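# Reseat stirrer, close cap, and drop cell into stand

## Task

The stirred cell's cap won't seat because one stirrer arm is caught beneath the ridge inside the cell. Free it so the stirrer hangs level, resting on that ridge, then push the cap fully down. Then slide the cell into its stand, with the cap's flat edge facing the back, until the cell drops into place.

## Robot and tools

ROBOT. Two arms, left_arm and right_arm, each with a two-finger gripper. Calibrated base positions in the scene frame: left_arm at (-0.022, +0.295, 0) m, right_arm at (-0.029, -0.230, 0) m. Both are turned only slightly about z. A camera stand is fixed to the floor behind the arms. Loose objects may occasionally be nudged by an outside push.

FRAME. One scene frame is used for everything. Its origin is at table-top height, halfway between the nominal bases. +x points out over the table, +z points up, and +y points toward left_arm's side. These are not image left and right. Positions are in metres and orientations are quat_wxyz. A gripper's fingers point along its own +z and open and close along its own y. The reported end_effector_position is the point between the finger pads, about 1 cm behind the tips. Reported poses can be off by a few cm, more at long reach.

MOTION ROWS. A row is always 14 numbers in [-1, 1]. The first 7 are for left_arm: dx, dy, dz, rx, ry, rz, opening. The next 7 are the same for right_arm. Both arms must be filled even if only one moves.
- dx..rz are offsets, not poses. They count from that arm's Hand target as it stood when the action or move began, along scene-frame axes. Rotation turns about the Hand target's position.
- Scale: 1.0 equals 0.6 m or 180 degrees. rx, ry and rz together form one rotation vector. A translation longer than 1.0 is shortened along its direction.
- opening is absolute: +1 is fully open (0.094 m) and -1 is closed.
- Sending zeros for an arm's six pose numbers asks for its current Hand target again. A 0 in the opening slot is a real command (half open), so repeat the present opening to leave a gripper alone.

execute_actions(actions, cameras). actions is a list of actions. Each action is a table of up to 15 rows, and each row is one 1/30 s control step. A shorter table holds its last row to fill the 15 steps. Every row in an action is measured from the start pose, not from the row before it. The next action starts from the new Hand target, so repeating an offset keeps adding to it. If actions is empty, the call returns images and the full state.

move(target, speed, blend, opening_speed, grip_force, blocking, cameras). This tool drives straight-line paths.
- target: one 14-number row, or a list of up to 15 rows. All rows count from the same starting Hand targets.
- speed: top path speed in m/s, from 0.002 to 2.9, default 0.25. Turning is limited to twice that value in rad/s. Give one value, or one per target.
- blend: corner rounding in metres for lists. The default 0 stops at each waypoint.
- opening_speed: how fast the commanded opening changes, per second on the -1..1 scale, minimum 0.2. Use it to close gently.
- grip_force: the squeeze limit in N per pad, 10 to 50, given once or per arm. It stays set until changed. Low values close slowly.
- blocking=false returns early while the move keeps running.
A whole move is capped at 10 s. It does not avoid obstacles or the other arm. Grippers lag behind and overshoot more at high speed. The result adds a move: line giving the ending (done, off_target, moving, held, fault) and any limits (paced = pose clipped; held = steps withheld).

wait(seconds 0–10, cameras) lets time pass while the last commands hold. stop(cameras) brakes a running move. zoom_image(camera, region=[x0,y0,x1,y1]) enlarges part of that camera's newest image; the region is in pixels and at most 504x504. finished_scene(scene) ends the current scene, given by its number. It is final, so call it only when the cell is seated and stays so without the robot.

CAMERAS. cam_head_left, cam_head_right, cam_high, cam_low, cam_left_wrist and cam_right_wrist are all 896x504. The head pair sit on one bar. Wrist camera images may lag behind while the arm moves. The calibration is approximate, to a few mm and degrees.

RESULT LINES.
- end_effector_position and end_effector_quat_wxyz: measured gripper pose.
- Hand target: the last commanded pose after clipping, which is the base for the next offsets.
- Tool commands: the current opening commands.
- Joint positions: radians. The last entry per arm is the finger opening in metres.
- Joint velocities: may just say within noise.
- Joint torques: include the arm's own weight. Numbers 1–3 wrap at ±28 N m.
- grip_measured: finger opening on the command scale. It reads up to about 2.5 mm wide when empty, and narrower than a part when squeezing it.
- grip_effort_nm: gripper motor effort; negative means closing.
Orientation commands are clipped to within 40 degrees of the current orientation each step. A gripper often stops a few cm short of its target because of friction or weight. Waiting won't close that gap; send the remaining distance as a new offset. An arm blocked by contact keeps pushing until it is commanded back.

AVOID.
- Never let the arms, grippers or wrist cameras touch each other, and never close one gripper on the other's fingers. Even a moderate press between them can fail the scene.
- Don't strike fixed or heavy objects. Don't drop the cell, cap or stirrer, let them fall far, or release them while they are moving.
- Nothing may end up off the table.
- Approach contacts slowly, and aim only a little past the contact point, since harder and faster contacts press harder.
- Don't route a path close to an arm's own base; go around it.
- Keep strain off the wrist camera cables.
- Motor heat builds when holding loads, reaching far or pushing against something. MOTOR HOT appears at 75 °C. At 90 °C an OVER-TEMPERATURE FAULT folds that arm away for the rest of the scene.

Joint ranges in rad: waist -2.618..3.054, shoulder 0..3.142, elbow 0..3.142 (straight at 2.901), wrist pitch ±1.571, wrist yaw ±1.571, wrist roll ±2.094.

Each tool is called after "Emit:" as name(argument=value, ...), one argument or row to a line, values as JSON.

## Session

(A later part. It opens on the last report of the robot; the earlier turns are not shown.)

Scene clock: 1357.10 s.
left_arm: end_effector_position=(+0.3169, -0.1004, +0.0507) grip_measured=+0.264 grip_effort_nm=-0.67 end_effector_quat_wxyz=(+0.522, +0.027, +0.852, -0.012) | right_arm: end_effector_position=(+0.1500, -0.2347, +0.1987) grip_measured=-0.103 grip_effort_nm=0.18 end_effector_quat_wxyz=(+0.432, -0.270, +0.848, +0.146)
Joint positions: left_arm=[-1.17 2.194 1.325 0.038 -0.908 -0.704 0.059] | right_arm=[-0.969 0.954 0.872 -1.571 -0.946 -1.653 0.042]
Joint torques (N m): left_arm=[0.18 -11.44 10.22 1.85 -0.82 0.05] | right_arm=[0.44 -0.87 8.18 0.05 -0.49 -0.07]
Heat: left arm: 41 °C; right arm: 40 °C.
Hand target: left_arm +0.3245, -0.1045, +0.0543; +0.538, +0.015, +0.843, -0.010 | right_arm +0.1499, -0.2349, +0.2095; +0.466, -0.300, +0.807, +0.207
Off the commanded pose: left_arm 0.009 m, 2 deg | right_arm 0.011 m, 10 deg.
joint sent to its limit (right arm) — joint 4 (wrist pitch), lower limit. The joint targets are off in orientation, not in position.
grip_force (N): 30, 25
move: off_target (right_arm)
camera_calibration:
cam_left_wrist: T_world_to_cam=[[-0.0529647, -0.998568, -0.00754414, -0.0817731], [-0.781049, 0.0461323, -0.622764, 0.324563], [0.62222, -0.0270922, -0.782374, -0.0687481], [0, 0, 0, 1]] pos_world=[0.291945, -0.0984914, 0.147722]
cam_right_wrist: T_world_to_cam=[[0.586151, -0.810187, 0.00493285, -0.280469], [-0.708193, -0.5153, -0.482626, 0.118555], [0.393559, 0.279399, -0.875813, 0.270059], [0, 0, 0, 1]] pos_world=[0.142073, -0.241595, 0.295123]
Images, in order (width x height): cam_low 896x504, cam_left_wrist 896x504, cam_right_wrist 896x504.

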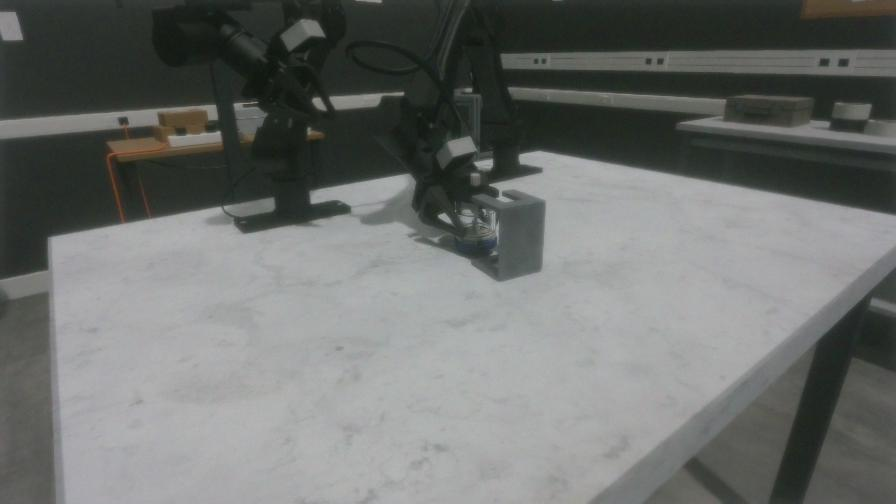

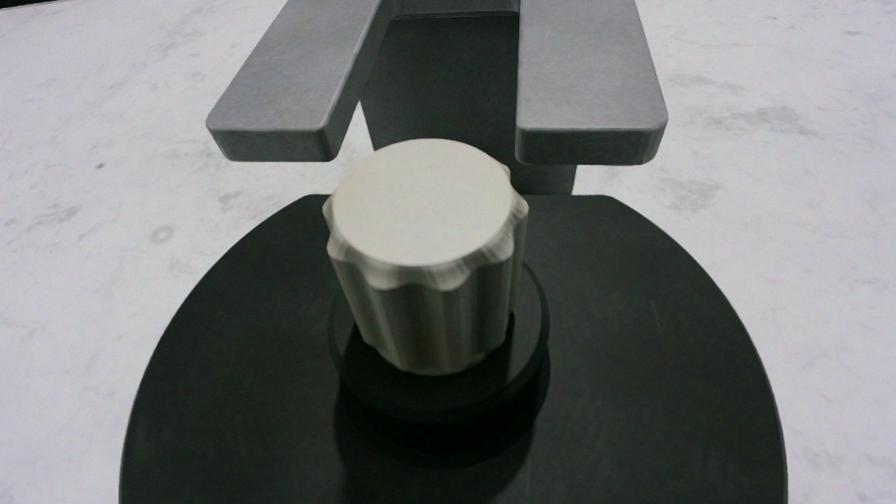

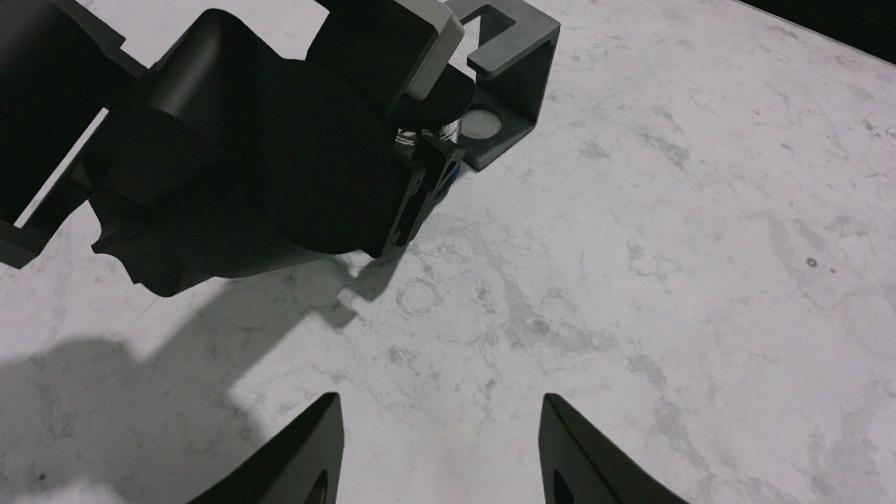

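Emit:
move(
  target=[0.004,0.014,-0.006,0,0,0,0.1,0,0,0,0,0,0,-0.1],
  speed=0.06,
  cameras=["cam_low","cam_right_wrist","cam_left_wrist"],
)

Emit:
zoom_image(
  camera="cam_low",
  region=[450, 170, 530, 260],
)

Emit:
zoom_image(
  camera="cam_low",
  region=[460, 220, 530, 290],
)

Scene clock: 1483.27 s.
left_arm: end_effector_position=(+0.3226, -0.1027, +0.0549) grip_measured=+0.264 grip_effort_nm=-0.67 end_effector_quat_wxyz=(+0.528, +0.022, +0.849, -0.023) | right_arm: end_effector_position=(+0.1500, -0.2347, +0.1987) grip_measured=-0.103 grip_effort_nm=0.18 end_effector_quat_wxyz=(+0.432, -0.270, +0.848, +0.146)
Joint positions: left_arm=[-1.16 2.194 1.325 0.078 -0.901 -0.688 0.059] | right_arm=[-0.969 0.954 0.872 -1.571 -0.946 -1.653 0.042]
Joint torques (N m): left_arm=[0.64 -12.45 6.45 1.9 -0.75 0.09] | right_arm=[0.39 -0.91 8.06 0.03 -0.52 -0.03]
Heat: left arm: 42 °C; right arm: 41 °C.
Hand target: left_arm +0.3269, -0.0961, +0.0506; +0.538, +0.015, +0.843, -0.010 | right_arm +0.1499, -0.2349, +0.2095; +0.466, -0.300, +0.807, +0.207
Off the commanded pose: left_arm 0.009 m, 2 deg | right_arm 0.011 m, 10 deg.
joint sent to its limit (right arm) — joint 4 (wrist pitch), lower limit. The joint targets are off in orientation, not in position.
grip_force (N): 30, 25
move: off_target (right_arm)
camera_calibration:
cam_left_wrist: T_world_to_cam=[[-0.0550851, -0.998348, 0.0163177, -0.0844218], [-0.772843, 0.0322836, -0.633776, 0.328343], [0.632202, -0.0475226, -0.773344, -0.0748373], [0, 0, 0, 1]] pos_world=[0.296419, -0.0984389, 0.151598]
cam_right_wrist: T_world_to_cam=[[0.586151, -0.810187, 0.00493285, -0.280469], [-0.708193, -0.5153, -0.482626, 0.118555], [0.393559, 0.279399, -0.875813, 0.270059], [0, 0, 0, 1]] pos_world=[0.142073, -0.241595, 0.295123]
Images, in order (width x height): cam_low 896x504, cam_left_wrist 896x504, cam_right_wrist 896x504.

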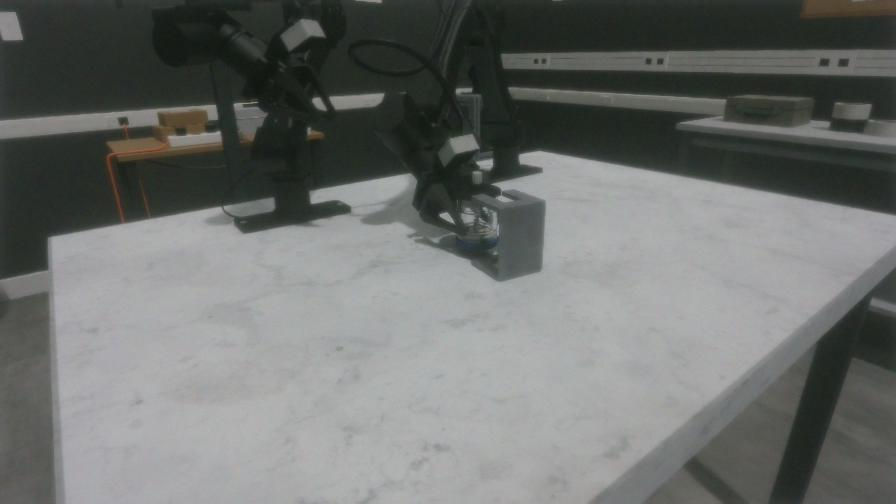

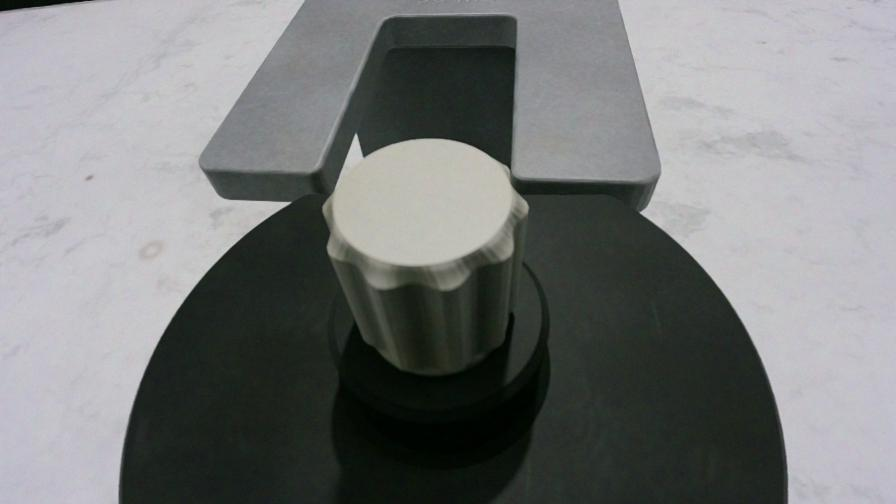

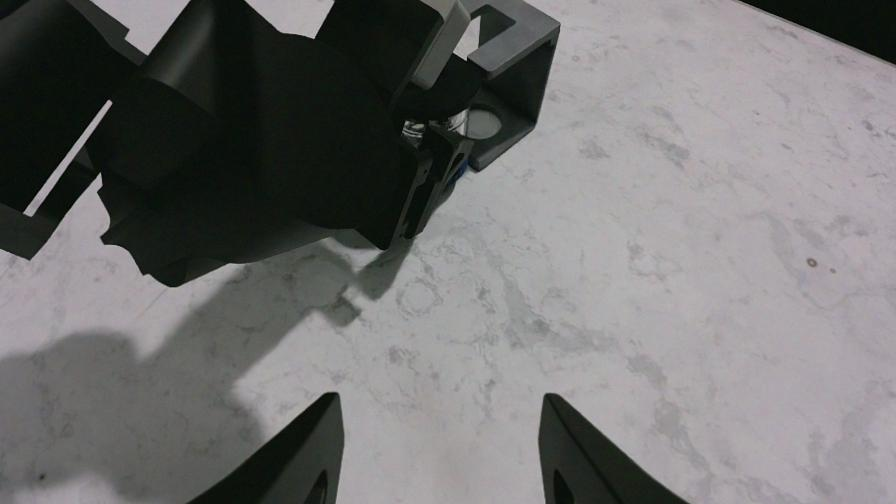

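Scaled by 5.600 from the camera's 896x504 image, which has a finer 1280x720 frame.

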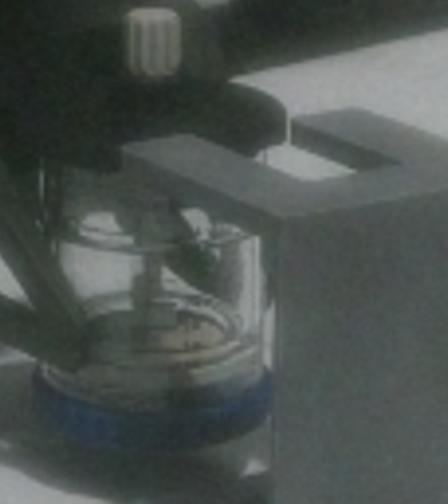

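Scaled by 7.200 from the camera's 896x504 image, which has a finer 1280x720 frame.

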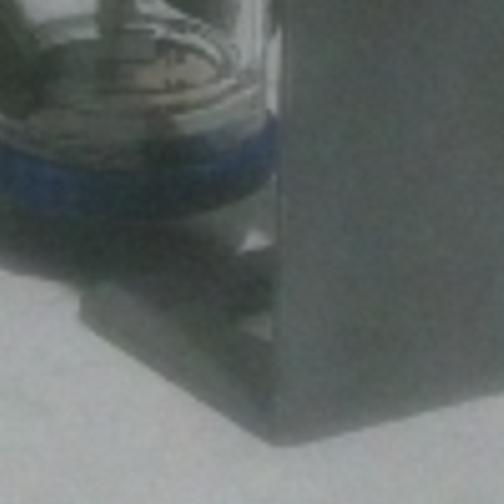

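Emit:
move(
  target=[-0.02,0.014,-0.010,0,0,0,0.1,0,0,0,0,0,0,-0.1],
  speed=0.06,
  cameras=["cam_low","cam_left_wrist"],
)

Emit:
zoom_image(
  camera="cam_low",
  region=[450, 170, 530, 260],
)

Emit:
zoom_image(
  camera="cam_low",
  region=[460, 220, 530, 290],
)

Scene clock: 1492.13 s.
left_arm: end_effector_position=(+0.3164, -0.0906, +0.0399) grip_measured=+0.264 grip_effort_nm=-0.67 end_effector_quat_wxyz=(+0.526, +0.025, +0.850, -0.012) | right_arm: end_effector_position=(+0.1500, -0.2347, +0.1987) grip_measured=-0.103 grip_effort_nm=0.18 end_effector_quat_wxyz=(+0.432, -0.270, +0.848, +0.146)
Joint positions: left_arm=[-1.163 2.194 1.261 0.119 -0.91 -0.691 0.059] | right_arm=[-0.969 0.954 0.872 -1.571 -0.946 -1.653 0.042]
Joint torques (N m): left_arm=[-0.8 -14.08 5.85 1.78 -0.8 -0.11] | right_arm=[0.4 -0.81 8.18 0.02 -0.48 -0.03]
Heat: left arm: 43 °C; right arm: 41 °C.
Hand target: left_arm +0.3150, -0.0876, +0.0446; +0.538, +0.015, +0.843, -0.010 | right_arm +0.1499, -0.2349, +0.2095; +0.466, -0.300, +0.807, +0.207
Off the commanded pose: left_arm 0.006 m, 2 deg | right_arm 0.011 m, 10 deg.
joint sent to its limit (right arm) — joint 4 (wrist pitch), lower limit. The joint targets are off in orientation, not in position.
grip_force (N): 30, 25
move: off_target (right_arm)
camera_calibration:
cam_left_wrist: T_world_to_cam=[[-0.0504505, -0.998711, -0.00561624, -0.0730422], [-0.775846, 0.0427322, -0.629473, 0.315389], [0.628902, -0.0273999, -0.777002, -0.0788937], [0, 0, 0, 1]] pos_world=[0.290625, -0.088587, 0.136818]
Images, in order (width x height): cam_low 896x504, cam_left_wrist 896x504.

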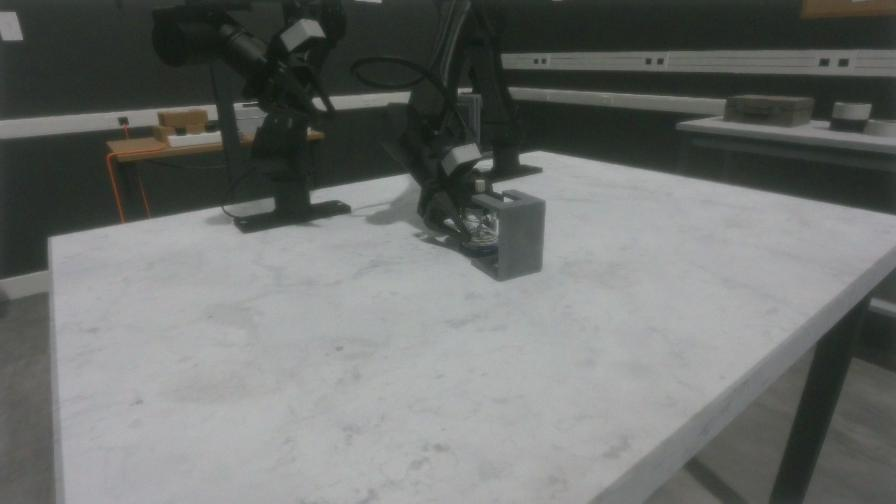

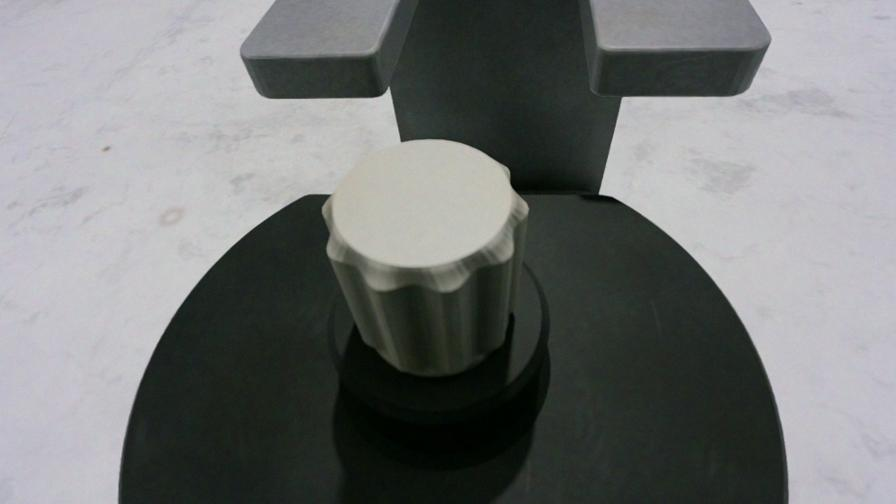

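Scaled by 5.600 from the camera's 896x504 image, which has a finer 1280x720 frame.

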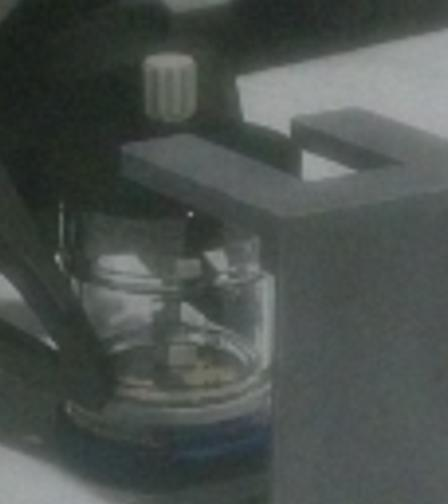

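Scaled by 7.200 from the camera's 896x504 image, which has a finer 1280x720 frame.

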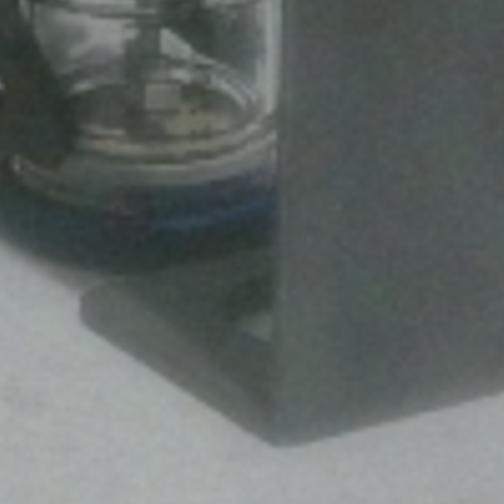

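Emit:
move(
  target=[0,0,0.011,0,0,0,0.1,0,0,0,0,0,0,-0.1],
  speed=0.04,
  cameras=["cam_low","cam_left_wrist"],
)

Emit:
zoom_image(
  camera="cam_low",
  region=[450, 170, 530, 260],
)

Emit:
zoom_image(
  camera="cam_low",
  region=[460, 220, 530, 290],
)

Scene clock: 1507.53 s.
left_arm: end_effector_position=(+0.3164, -0.0906, +0.0400) grip_measured=+0.264 grip_effort_nm=-0.68 end_effector_quat_wxyz=(+0.526, +0.025, +0.850, -0.012) | right_arm: end_effector_position=(+0.1500, -0.2347, +0.1987) grip_measured=-0.103 grip_effort_nm=0.18 end_effector_quat_wxyz=(+0.432, -0.270, +0.848, +0.146)
Joint positions: left_arm=[-1.163 2.194 1.261 0.119 -0.91 -0.691 0.059] | right_arm=[-0.969 0.954 0.872 -1.571 -0.946 -1.653 0.042]
Joint torques (N m): left_arm=[-0.8 -15.46 6.42 1.55 -0.79 -0.1] | right_arm=[0.43 -0.81 8.17 0.03 -0.52 -0.03]
Heat: left arm: 44 °C; right arm: 41 °C.
Hand target: left_arm +0.3150, -0.0877, +0.0513; +0.538, +0.015, +0.843, -0.010 | right_arm +0.1499, -0.2349, +0.2095; +0.466, -0.300, +0.807, +0.207
Off the commanded pose: left_arm 0.012 m, 2 deg | right_arm 0.011 m, 10 deg.
joint sent to its limit (right arm) — joint 4 (wrist pitch), lower limit. The joint targets are off in orientation, not in position.
grip_force (N): 30, 25
move: off_target (left_arm, right_arm)
camera_calibration:
cam_left_wrist: T_world_to_cam=[[-0.0504215, -0.998714, -0.00534402, -0.0730876], [-0.775721, 0.0425326, -0.629641, 0.315357], [0.629058, -0.027602, -0.776868, -0.0789753], [0, 0, 0, 1]] pos_world=[0.290624, -0.0885864, 0.136818]
Images, in order (width x height): cam_low 896x504, cam_left_wrist 896x504.

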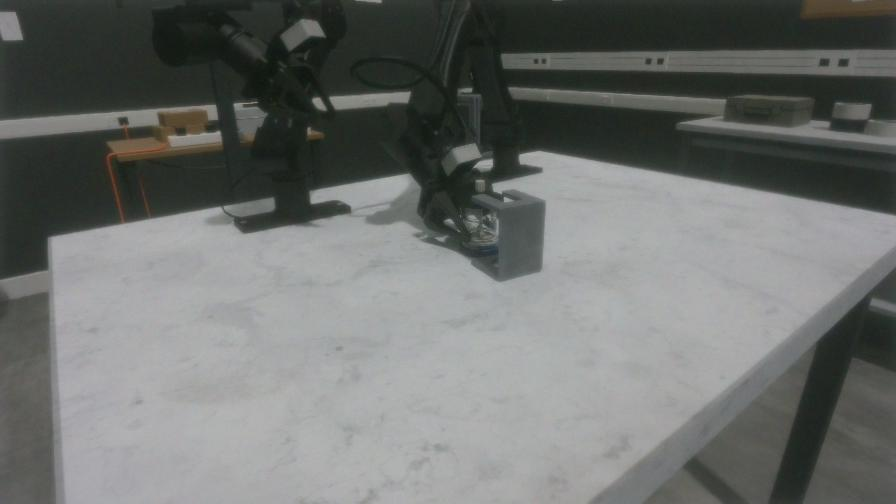

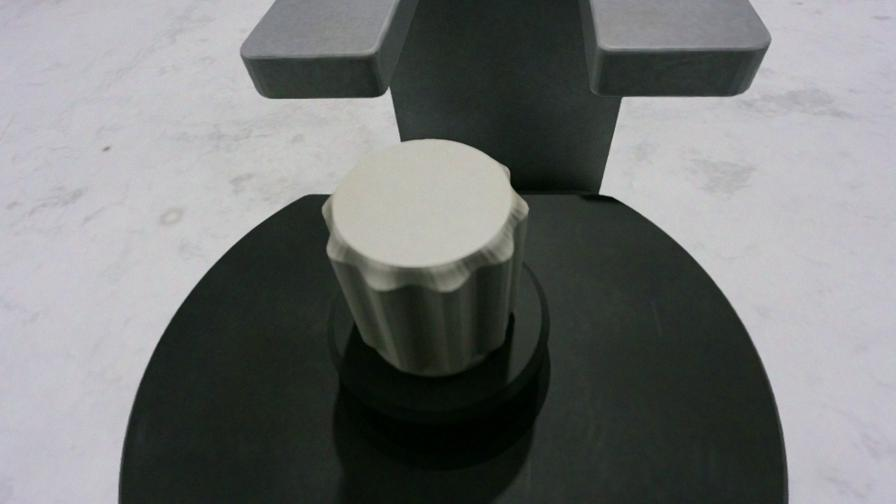

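Scaled by 5.600 from the camera's 896x504 image, which has a finer 1280x720 frame.

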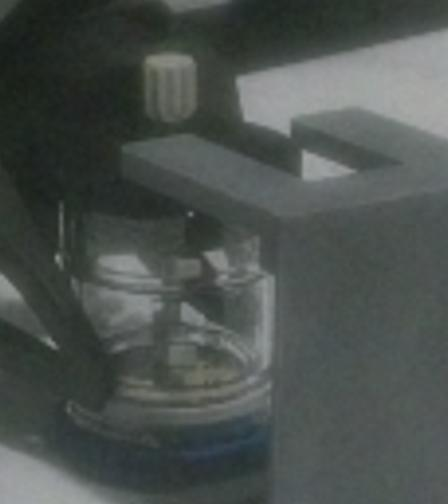

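Scaled by 7.200 from the camera's 896x504 image, which has a finer 1280x720 frame.

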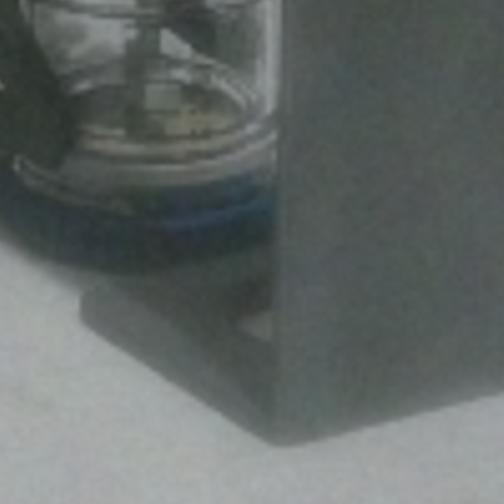

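Emit:
move(
  target=[0.0,0,0.004,0,0,0,0.1,0,0,0,0,0,0,-0.1],
  speed=0.04,
  cameras=[],
)

Emit:
move(
  target=[0.0,0,0.003,0,0,0,0.1,0,0,0,0,0,0,-0.1],
  speed=0.04,
  cameras=[],
)

Scene clock: 1512.97 s.
left_arm: end_effector_position=(+0.3163, -0.0906, +0.0399) grip_measured=+0.264 grip_effort_nm=-0.67 end_effector_quat_wxyz=(+0.526, +0.026, +0.850, -0.012) | right_arm: end_effector_position=(+0.1500, -0.2347, +0.1987) grip_measured=-0.103 grip_effort_nm=0.19 end_effector_quat_wxyz=(+0.432, -0.270, +0.848, +0.146)
Joint positions: left_arm=[-1.163 2.194 1.261 0.118 -0.91 -0.691 0.059] | right_arm=[-0.969 0.954 0.872 -1.571 -0.946 -1.653 0.042]
Joint torques (N m): left_arm=[-0.76 -15.92 6.6 1.47 -0.79 -0.1] | right_arm=[0.42 -0.75 8.05 0.04 -0.54 -0.04]
Heat: left arm: 44 °C; right arm: 41 °C.
Hand target: left_arm +0.3150, -0.0877, +0.0537; +0.538, +0.015, +0.843, -0.010 | right_arm +0.1499, -0.2349, +0.2095; +0.466, -0.300, +0.807, +0.207
Off the commanded pose: left_arm 0.014 m, 2 deg | right_arm 0.011 m, 10 deg.
joint sent to its limit (right arm) — joint 4 (wrist pitch), lower limit. The joint targets are off in orientation, not in position.
grip_force (N): 30, 25
move: off_target (left_arm, right_arm)
No camera images: "cameras" was empty.

Scene clock: 1513.67 s.
left_arm: end_effector_position=(+0.3163, -0.0905, +0.0399) grip_measured=+0.264 grip_effort_nm=-0.67 end_effector_quat_wxyz=(+0.526, +0.026, +0.850, -0.012) | right_arm: end_effector_position=(+0.1500, -0.2347, +0.1987) grip_measured=-0.103 grip_effort_nm=0.19 end_effector_quat_wxyz=(+0.432, -0.270, +0.848, +0.146)
Joint positions: left_arm=[-1.163 2.194 1.261 0.118 -0.91 -0.691 0.059] | right_arm=[-0.969 0.954 0.872 -1.571 -0.946 -1.653 0.042]
Joint torques (N m): left_arm=[-0.8 -16.32 6.75 1.42 -0.82 -0.11] | right_arm=[0.53 -0.87 8.05 0.01 -0.5 -0.06]
Heat: left arm: 44 °C; right arm: 41 °C.
Hand target: left_arm +0.3150, -0.0877, +0.0555; +0.538, +0.015, +0.843, -0.010 | right_arm +0.1499, -0.2349, +0.2095; +0.466, -0.300, +0.807, +0.207
Off the commanded pose: left_arm 0.016 m, 2 deg | right_arm 0.011 m, 10 deg.
joint sent to its limit (right arm) — joint 4 (wrist pitch), lower limit. The joint targets are off in orientation, not in position.
grip_force (N): 30, 25
move: off_target (left_arm, right_arm)
No camera images: "cameras" was empty.

Emit:
move(
  target=[
    [-0.03,0.005,0.0,0,0,0,0.1,0,0,0,0,0,0,-0.1],
    [0.039,-0.016,-0.0075,0,0,0,0.1,0,0,0,0,0,0,-0.1],
  ],
  speed=0.05,
  blend=[0.005,0],
  cameras=["cam_low","cam_left_wrist","cam_right_wrist"],
)

Emit:
zoom_image(
  camera="cam_low",
  region=[450, 170, 530, 260],
)

Emit:
zoom_image(
  camera="cam_low",
  region=[460, 220, 530, 290],
)

Scene clock: 1527.13 s.
left_arm: end_effector_position=(+0.3305, -0.0953, +0.0478) grip_measured=+0.264 grip_effort_nm=-0.67 end_effector_quat_wxyz=(+0.524, +0.026, +0.851, -0.015) | right_arm: end_effector_position=(+0.1500, -0.2347, +0.1987) grip_measured=-0.103 grip_effort_nm=0.19 end_effector_quat_wxyz=(+0.432, -0.270, +0.848, +0.146)
Joint positions: left_arm=[-1.136 2.202 1.31 0.102 -0.885 -0.661 0.059] | right_arm=[-0.969 0.954 0.872 -1.571 -0.946 -1.653 0.042]
Joint torques (N m): left_arm=[0.46 -11.7 10.07 1.82 -0.74 0.07] | right_arm=[0.5 -0.83 8.06 0.04 -0.49 -0.04]
Heat: left arm: 43 °C; right arm: 41 °C.
Hand target: left_arm +0.3383, -0.0973, +0.0509; +0.538, +0.015, +0.843, -0.010 | right_arm +0.1499, -0.2349, +0.2095; +0.466, -0.300, +0.807, +0.207
Off the commanded pose: left_arm 0.009 m, 2 deg | right_arm 0.011 m, 10 deg.
joint sent to its limit (right arm) — joint 4 (wrist pitch), lower limit. The joint targets are off in orientation, not in position.
grip_force (N): 30, 25
move: off_target (right_arm)
camera_calibration:
cam_left_wrist: T_world_to_cam=[[-0.0548026, -0.998496, -0.00135177, -0.0757253], [-0.777983, 0.0435482, -0.626775, 0.332057], [0.625891, -0.0332972, -0.779199, -0.0812461], [0, 0, 0, 1]] pos_world=[0.305036, -0.0927772, 0.144716]
cam_right_wrist: T_world_to_cam=[[0.586151, -0.810187, 0.00493285, -0.280469], [-0.708193, -0.5153, -0.482626, 0.118555], [0.393559, 0.279399, -0.875813, 0.270059], [0, 0, 0, 1]] pos_world=[0.142073, -0.241595, 0.295123]
Images, in order (width x height): cam_low 896x504, cam_left_wrist 896x504, cam_right_wrist 896x504.

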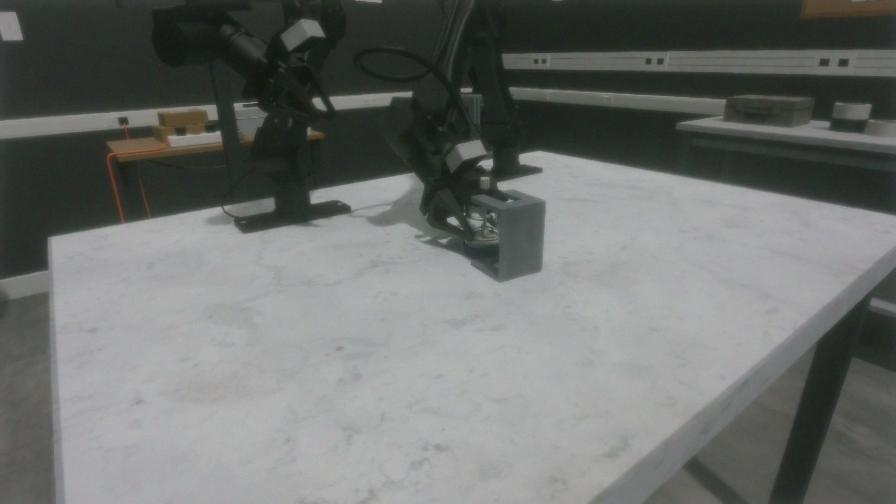

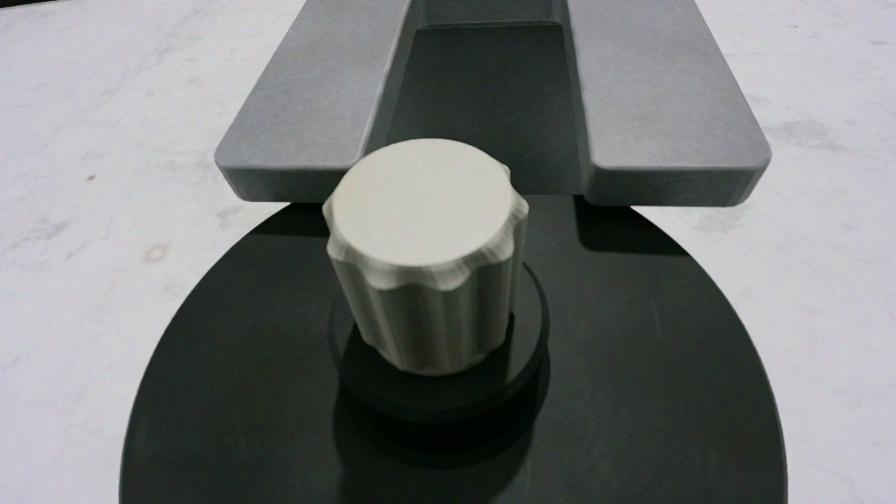

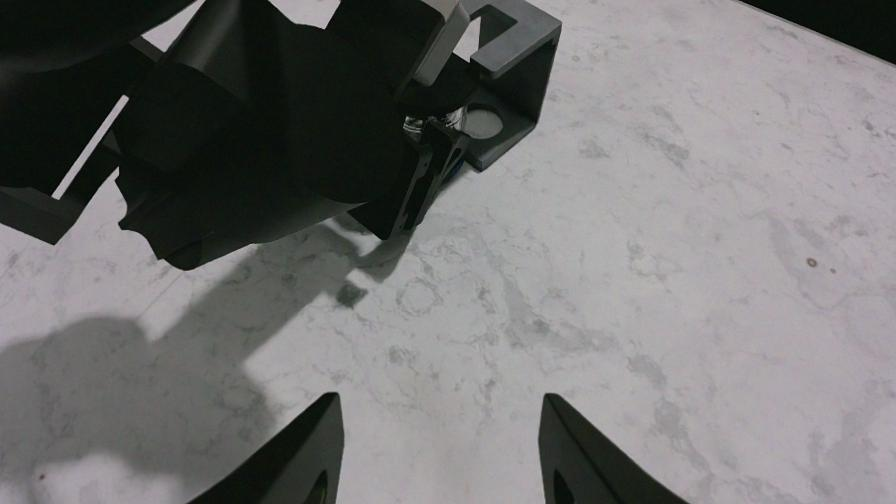

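Scaled by 5.600 from the camera's 896x504 image, which has a finer 1280x720 frame.

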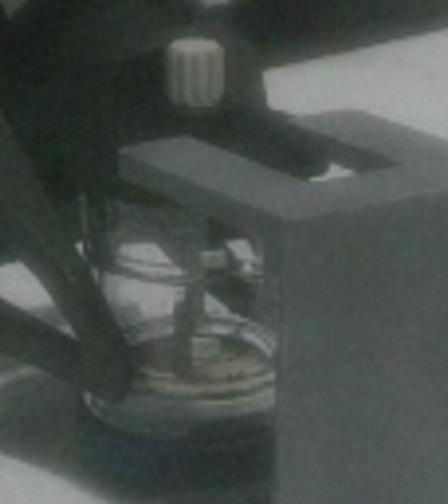

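Scaled by 7.200 from the camera's 896x504 image, which has a finer 1280x720 frame.

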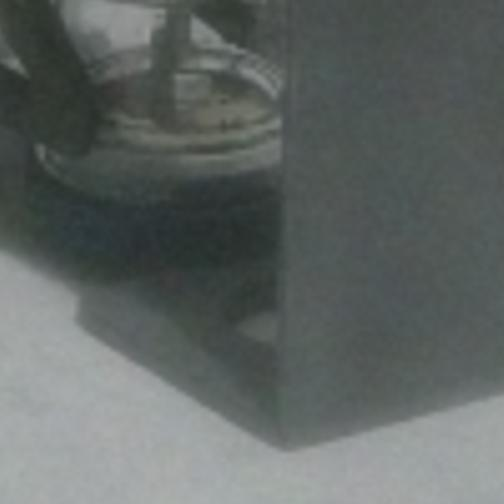

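Emit:
zoom_image(
  camera="cam_right_wrist",
  region=[400, 0, 570, 180],
)

Emit:
zoom_image(
  camera="cam_left_wrist",
  region=[200, 130, 450, 290],
)

Scaled by 2.800 from the camera's 896x504 image, which has a finer 1280x720 frame.

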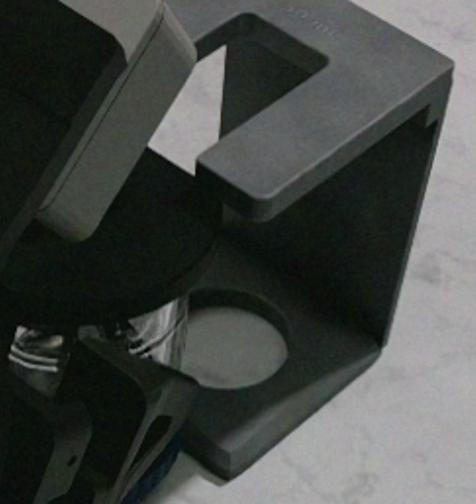

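Scaled by 2.016 from the camera's 896x504 image, which has a finer 1280x720 frame.

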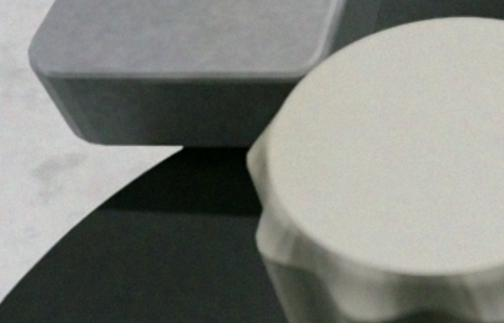

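Emit:
move(
  target=[
    [-0.033,0.006,0.0035,0,0,0,0.1,0,0,0,0,0,0,-0.1],
    [0.017,-0.0033,0.0035,0,0,0,0.1,0,0,0,0,0,0,-0.1],
  ],
  speed=0.05,
  blend=[0.003,0],
  cameras=["cam_low","cam_left_wrist","cam_right_wrist"],
)

Emit:
zoom_image(
  camera="cam_low",
  region=[450, 170, 530, 260],
)

Emit:
zoom_image(
  camera="cam_low",
  region=[460, 220, 530, 290],
)

Emit:
zoom_image(
  camera="cam_right_wrist",
  region=[400, 0, 570, 180],
)

Scene clock: 1546.20 s.
left_arm: end_effector_position=(+0.3408, -0.0961, +0.0489) grip_measured=+0.264 grip_effort_nm=-0.67 end_effector_quat_wxyz=(+0.523, +0.026, +0.852, -0.013) | right_arm: end_effector_position=(+0.1500, -0.2347, +0.1987) grip_measured=-0.103 grip_effort_nm=0.18 end_effector_quat_wxyz=(+0.432, -0.270, +0.848, +0.146)
Joint positions: left_arm=[-1.116 2.216 1.341 0.096 -0.87 -0.641 0.059] | right_arm=[-0.969 0.954 0.872 -1.571 -0.946 -1.653 0.042]
Joint torques (N m): left_arm=[0.21 -11.92 10.25 1.88 -0.74 0.09] | right_arm=[0.36 -0.85 8.06 0.02 -0.51 -0.05]
Heat: left arm: 44 °C; right arm: 41 °C.
Hand target: left_arm +0.3485, -0.0993, +0.0531; +0.538, +0.015, +0.843, -0.010 | right_arm +0.1499, -0.2349, +0.2095; +0.466, -0.300, +0.807, +0.207
Off the commanded pose: left_arm 0.009 m, 2 deg | right_arm 0.011 m, 10 deg.
joint sent to its limit (right arm) — joint 4 (wrist pitch), lower limit. The joint targets are off in orientation, not in position.
grip_force (N): 30, 25
move: off_target (right_arm)
camera_calibration:
cam_left_wrist: T_world_to_cam=[[-0.0532711, -0.998569, -0.00467195, -0.0763489], [-0.780167, 0.0445393, -0.623984, 0.341569], [0.623299, -0.0295954, -0.781423, -0.0855583], [0, 0, 0, 1]] pos_world=[0.315742, -0.093985, 0.14592]
cam_right_wrist: T_world_to_cam=[[0.586151, -0.810187, 0.00493285, -0.280469], [-0.708193, -0.5153, -0.482626, 0.118555], [0.393559, 0.279399, -0.875813, 0.270059], [0, 0, 0, 1]] pos_world=[0.142073, -0.241595, 0.295123]
Images, in order (width x height): cam_low 896x504, cam_left_wrist 896x504, cam_right_wrist 896x504.

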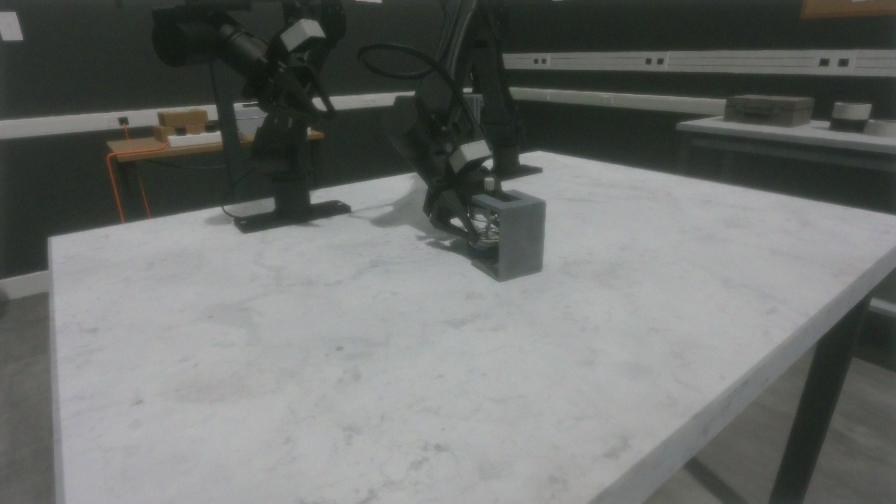

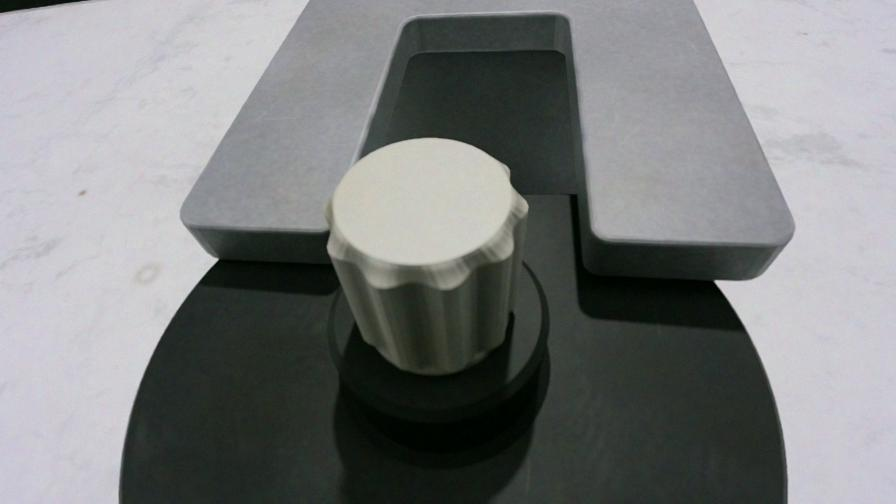

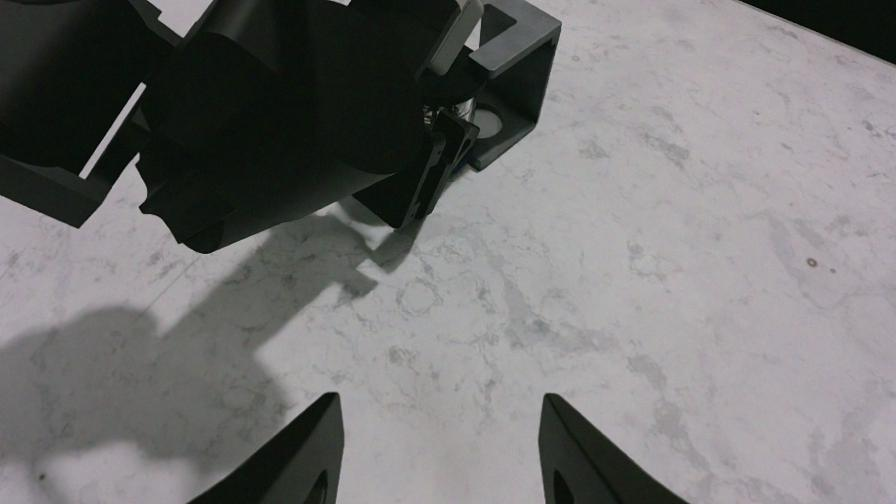

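Scaled by 5.600 from the camera's 896x504 image, which has a finer 1280x720 frame.

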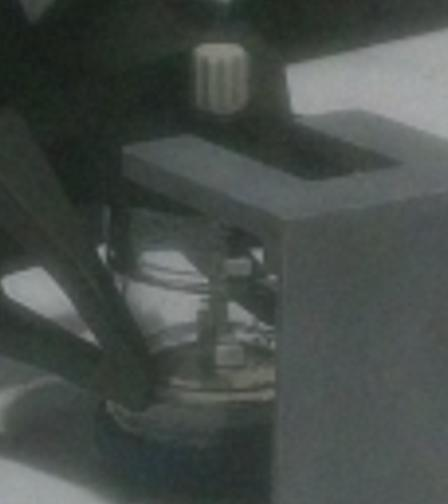

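Scaled by 7.200 from the camera's 896x504 image, which has a finer 1280x720 frame.

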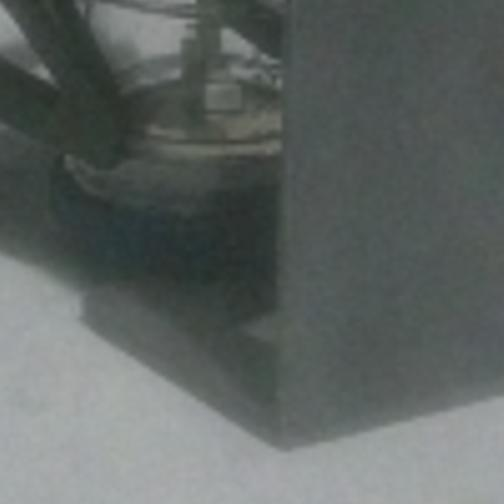

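Scaled by 2.800 from the camera's 896x504 image, which has a finer 1280x720 frame.

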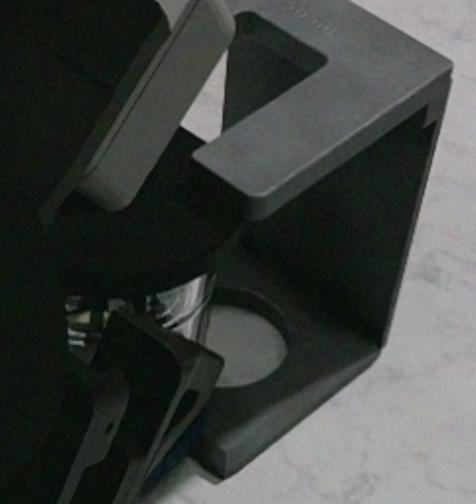

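Emit:
move(
  target=[0.021,-0.005,0,0,0,-0.010,0.1,0,0,0,0,0,0,-0.1],
  speed=0.05,
  cameras=["cam_low","cam_left_wrist","cam_right_wrist"],
)

Emit:
zoom_image(
  camera="cam_low",
  region=[460, 170, 550, 290],
)

Emit:
zoom_image(
  camera="cam_right_wrist",
  region=[400, 0, 570, 180],
)

Scene clock: 1560.73 s.
left_arm: end_effector_position=(+0.3515, -0.0984, +0.0495) grip_measured=+0.264 grip_effort_nm=-0.67 end_effector_quat_wxyz=(+0.522, +0.041, +0.852, -0.018) | right_arm: end_effector_position=(+0.1500, -0.2347, +0.1987) grip_measured=-0.103 grip_effort_nm=0.18 end_effector_quat_wxyz=(+0.432, -0.270, +0.848, +0.146)
Joint positions: left_arm=[-1.091 2.224 1.349 0.135 -0.833 -0.58 0.059] | right_arm=[-0.969 0.954 0.872 -1.571 -0.946 -1.653 0.042]
Joint torques (N m): left_arm=[0.57 -11.79 10.4 2.05 -0.64 0.1] | right_arm=[0.42 -0.81 7.99 0.01 -0.49 -0.03]
Heat: left arm: 45 °C; right arm: 41 °C.
Hand target: left_arm +0.3611, -0.1023, +0.0531; +0.537, +0.028, +0.843, -0.018 | right_arm +0.1499, -0.2349, +0.2095; +0.466, -0.300, +0.807, +0.207
Off the commanded pose: left_arm 0.011 m, 2 deg | right_arm 0.011 m, 10 deg.
joint sent to its limit (right arm) — joint 4 (wrist pitch), lower limit. The joint targets are off in orientation, not in position.
grip_force (N): 30, 25
move: off_target (left_arm, right_arm)
camera_calibration:
cam_left_wrist: T_world_to_cam=[[-0.0836057, -0.996426, -0.0120935, -0.0668827], [-0.778467, 0.0728844, -0.623439, 0.352512], [0.622092, -0.0427087, -0.781778, -0.0926545], [0, 0, 0, 1]] pos_world=[0.326467, -0.0962934, 0.146526]
cam_right_wrist: T_world_to_cam=[[0.586151, -0.810187, 0.00493285, -0.280469], [-0.708193, -0.5153, -0.482626, 0.118555], [0.393559, 0.279399, -0.875813, 0.270059], [0, 0, 0, 1]] pos_world=[0.142073, -0.241595, 0.295123]
Images, in order (width x height): cam_low 896x504, cam_left_wrist 896x504, cam_right_wrist 896x504.

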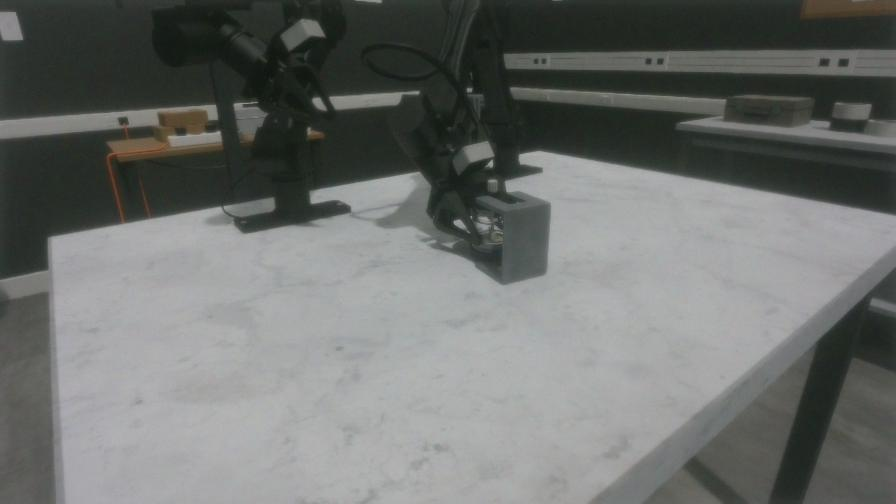

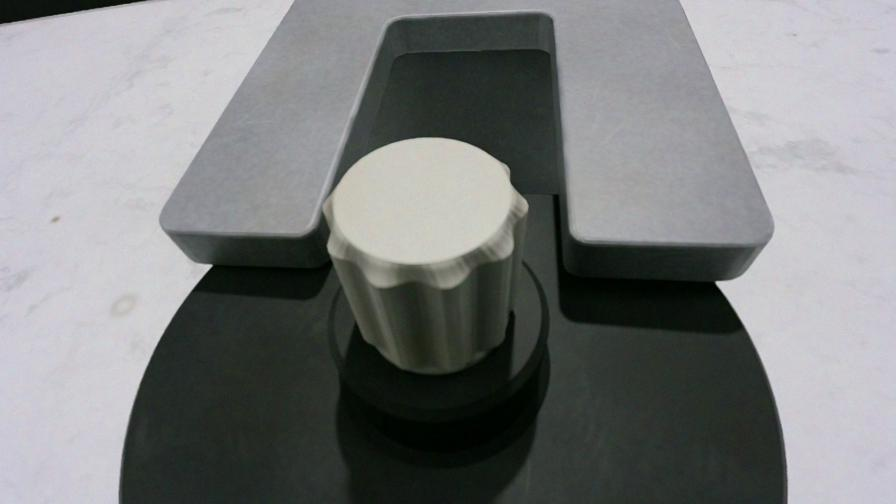

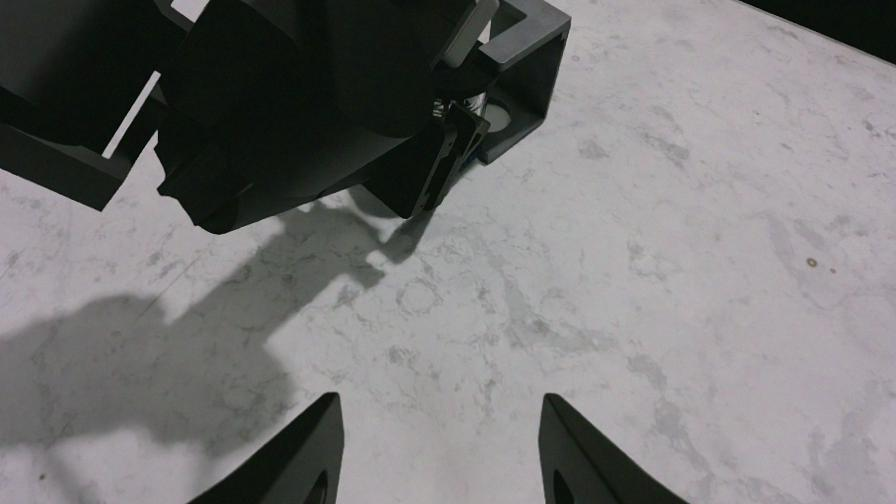

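Scaled by 4.200 from the camera's 896x504 image, which has a finer 1280x720 frame.

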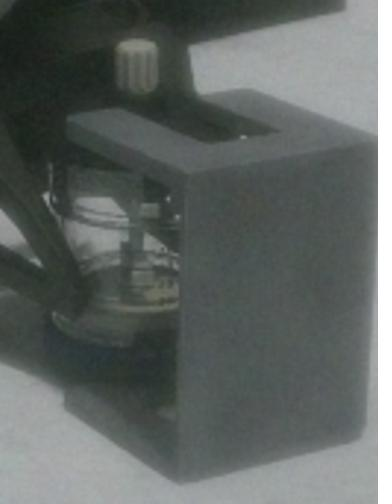

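Scaled by 2.800 from the camera's 896x504 image, which has a finer 1280x720 frame.

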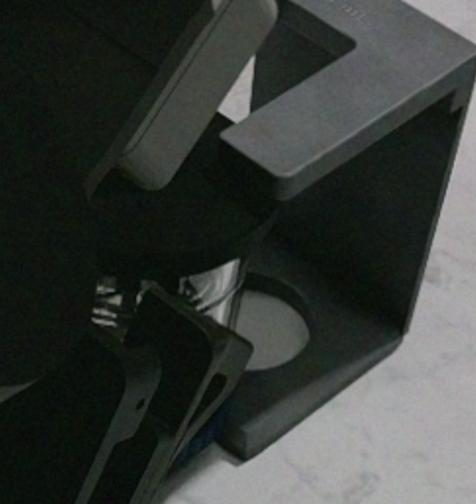

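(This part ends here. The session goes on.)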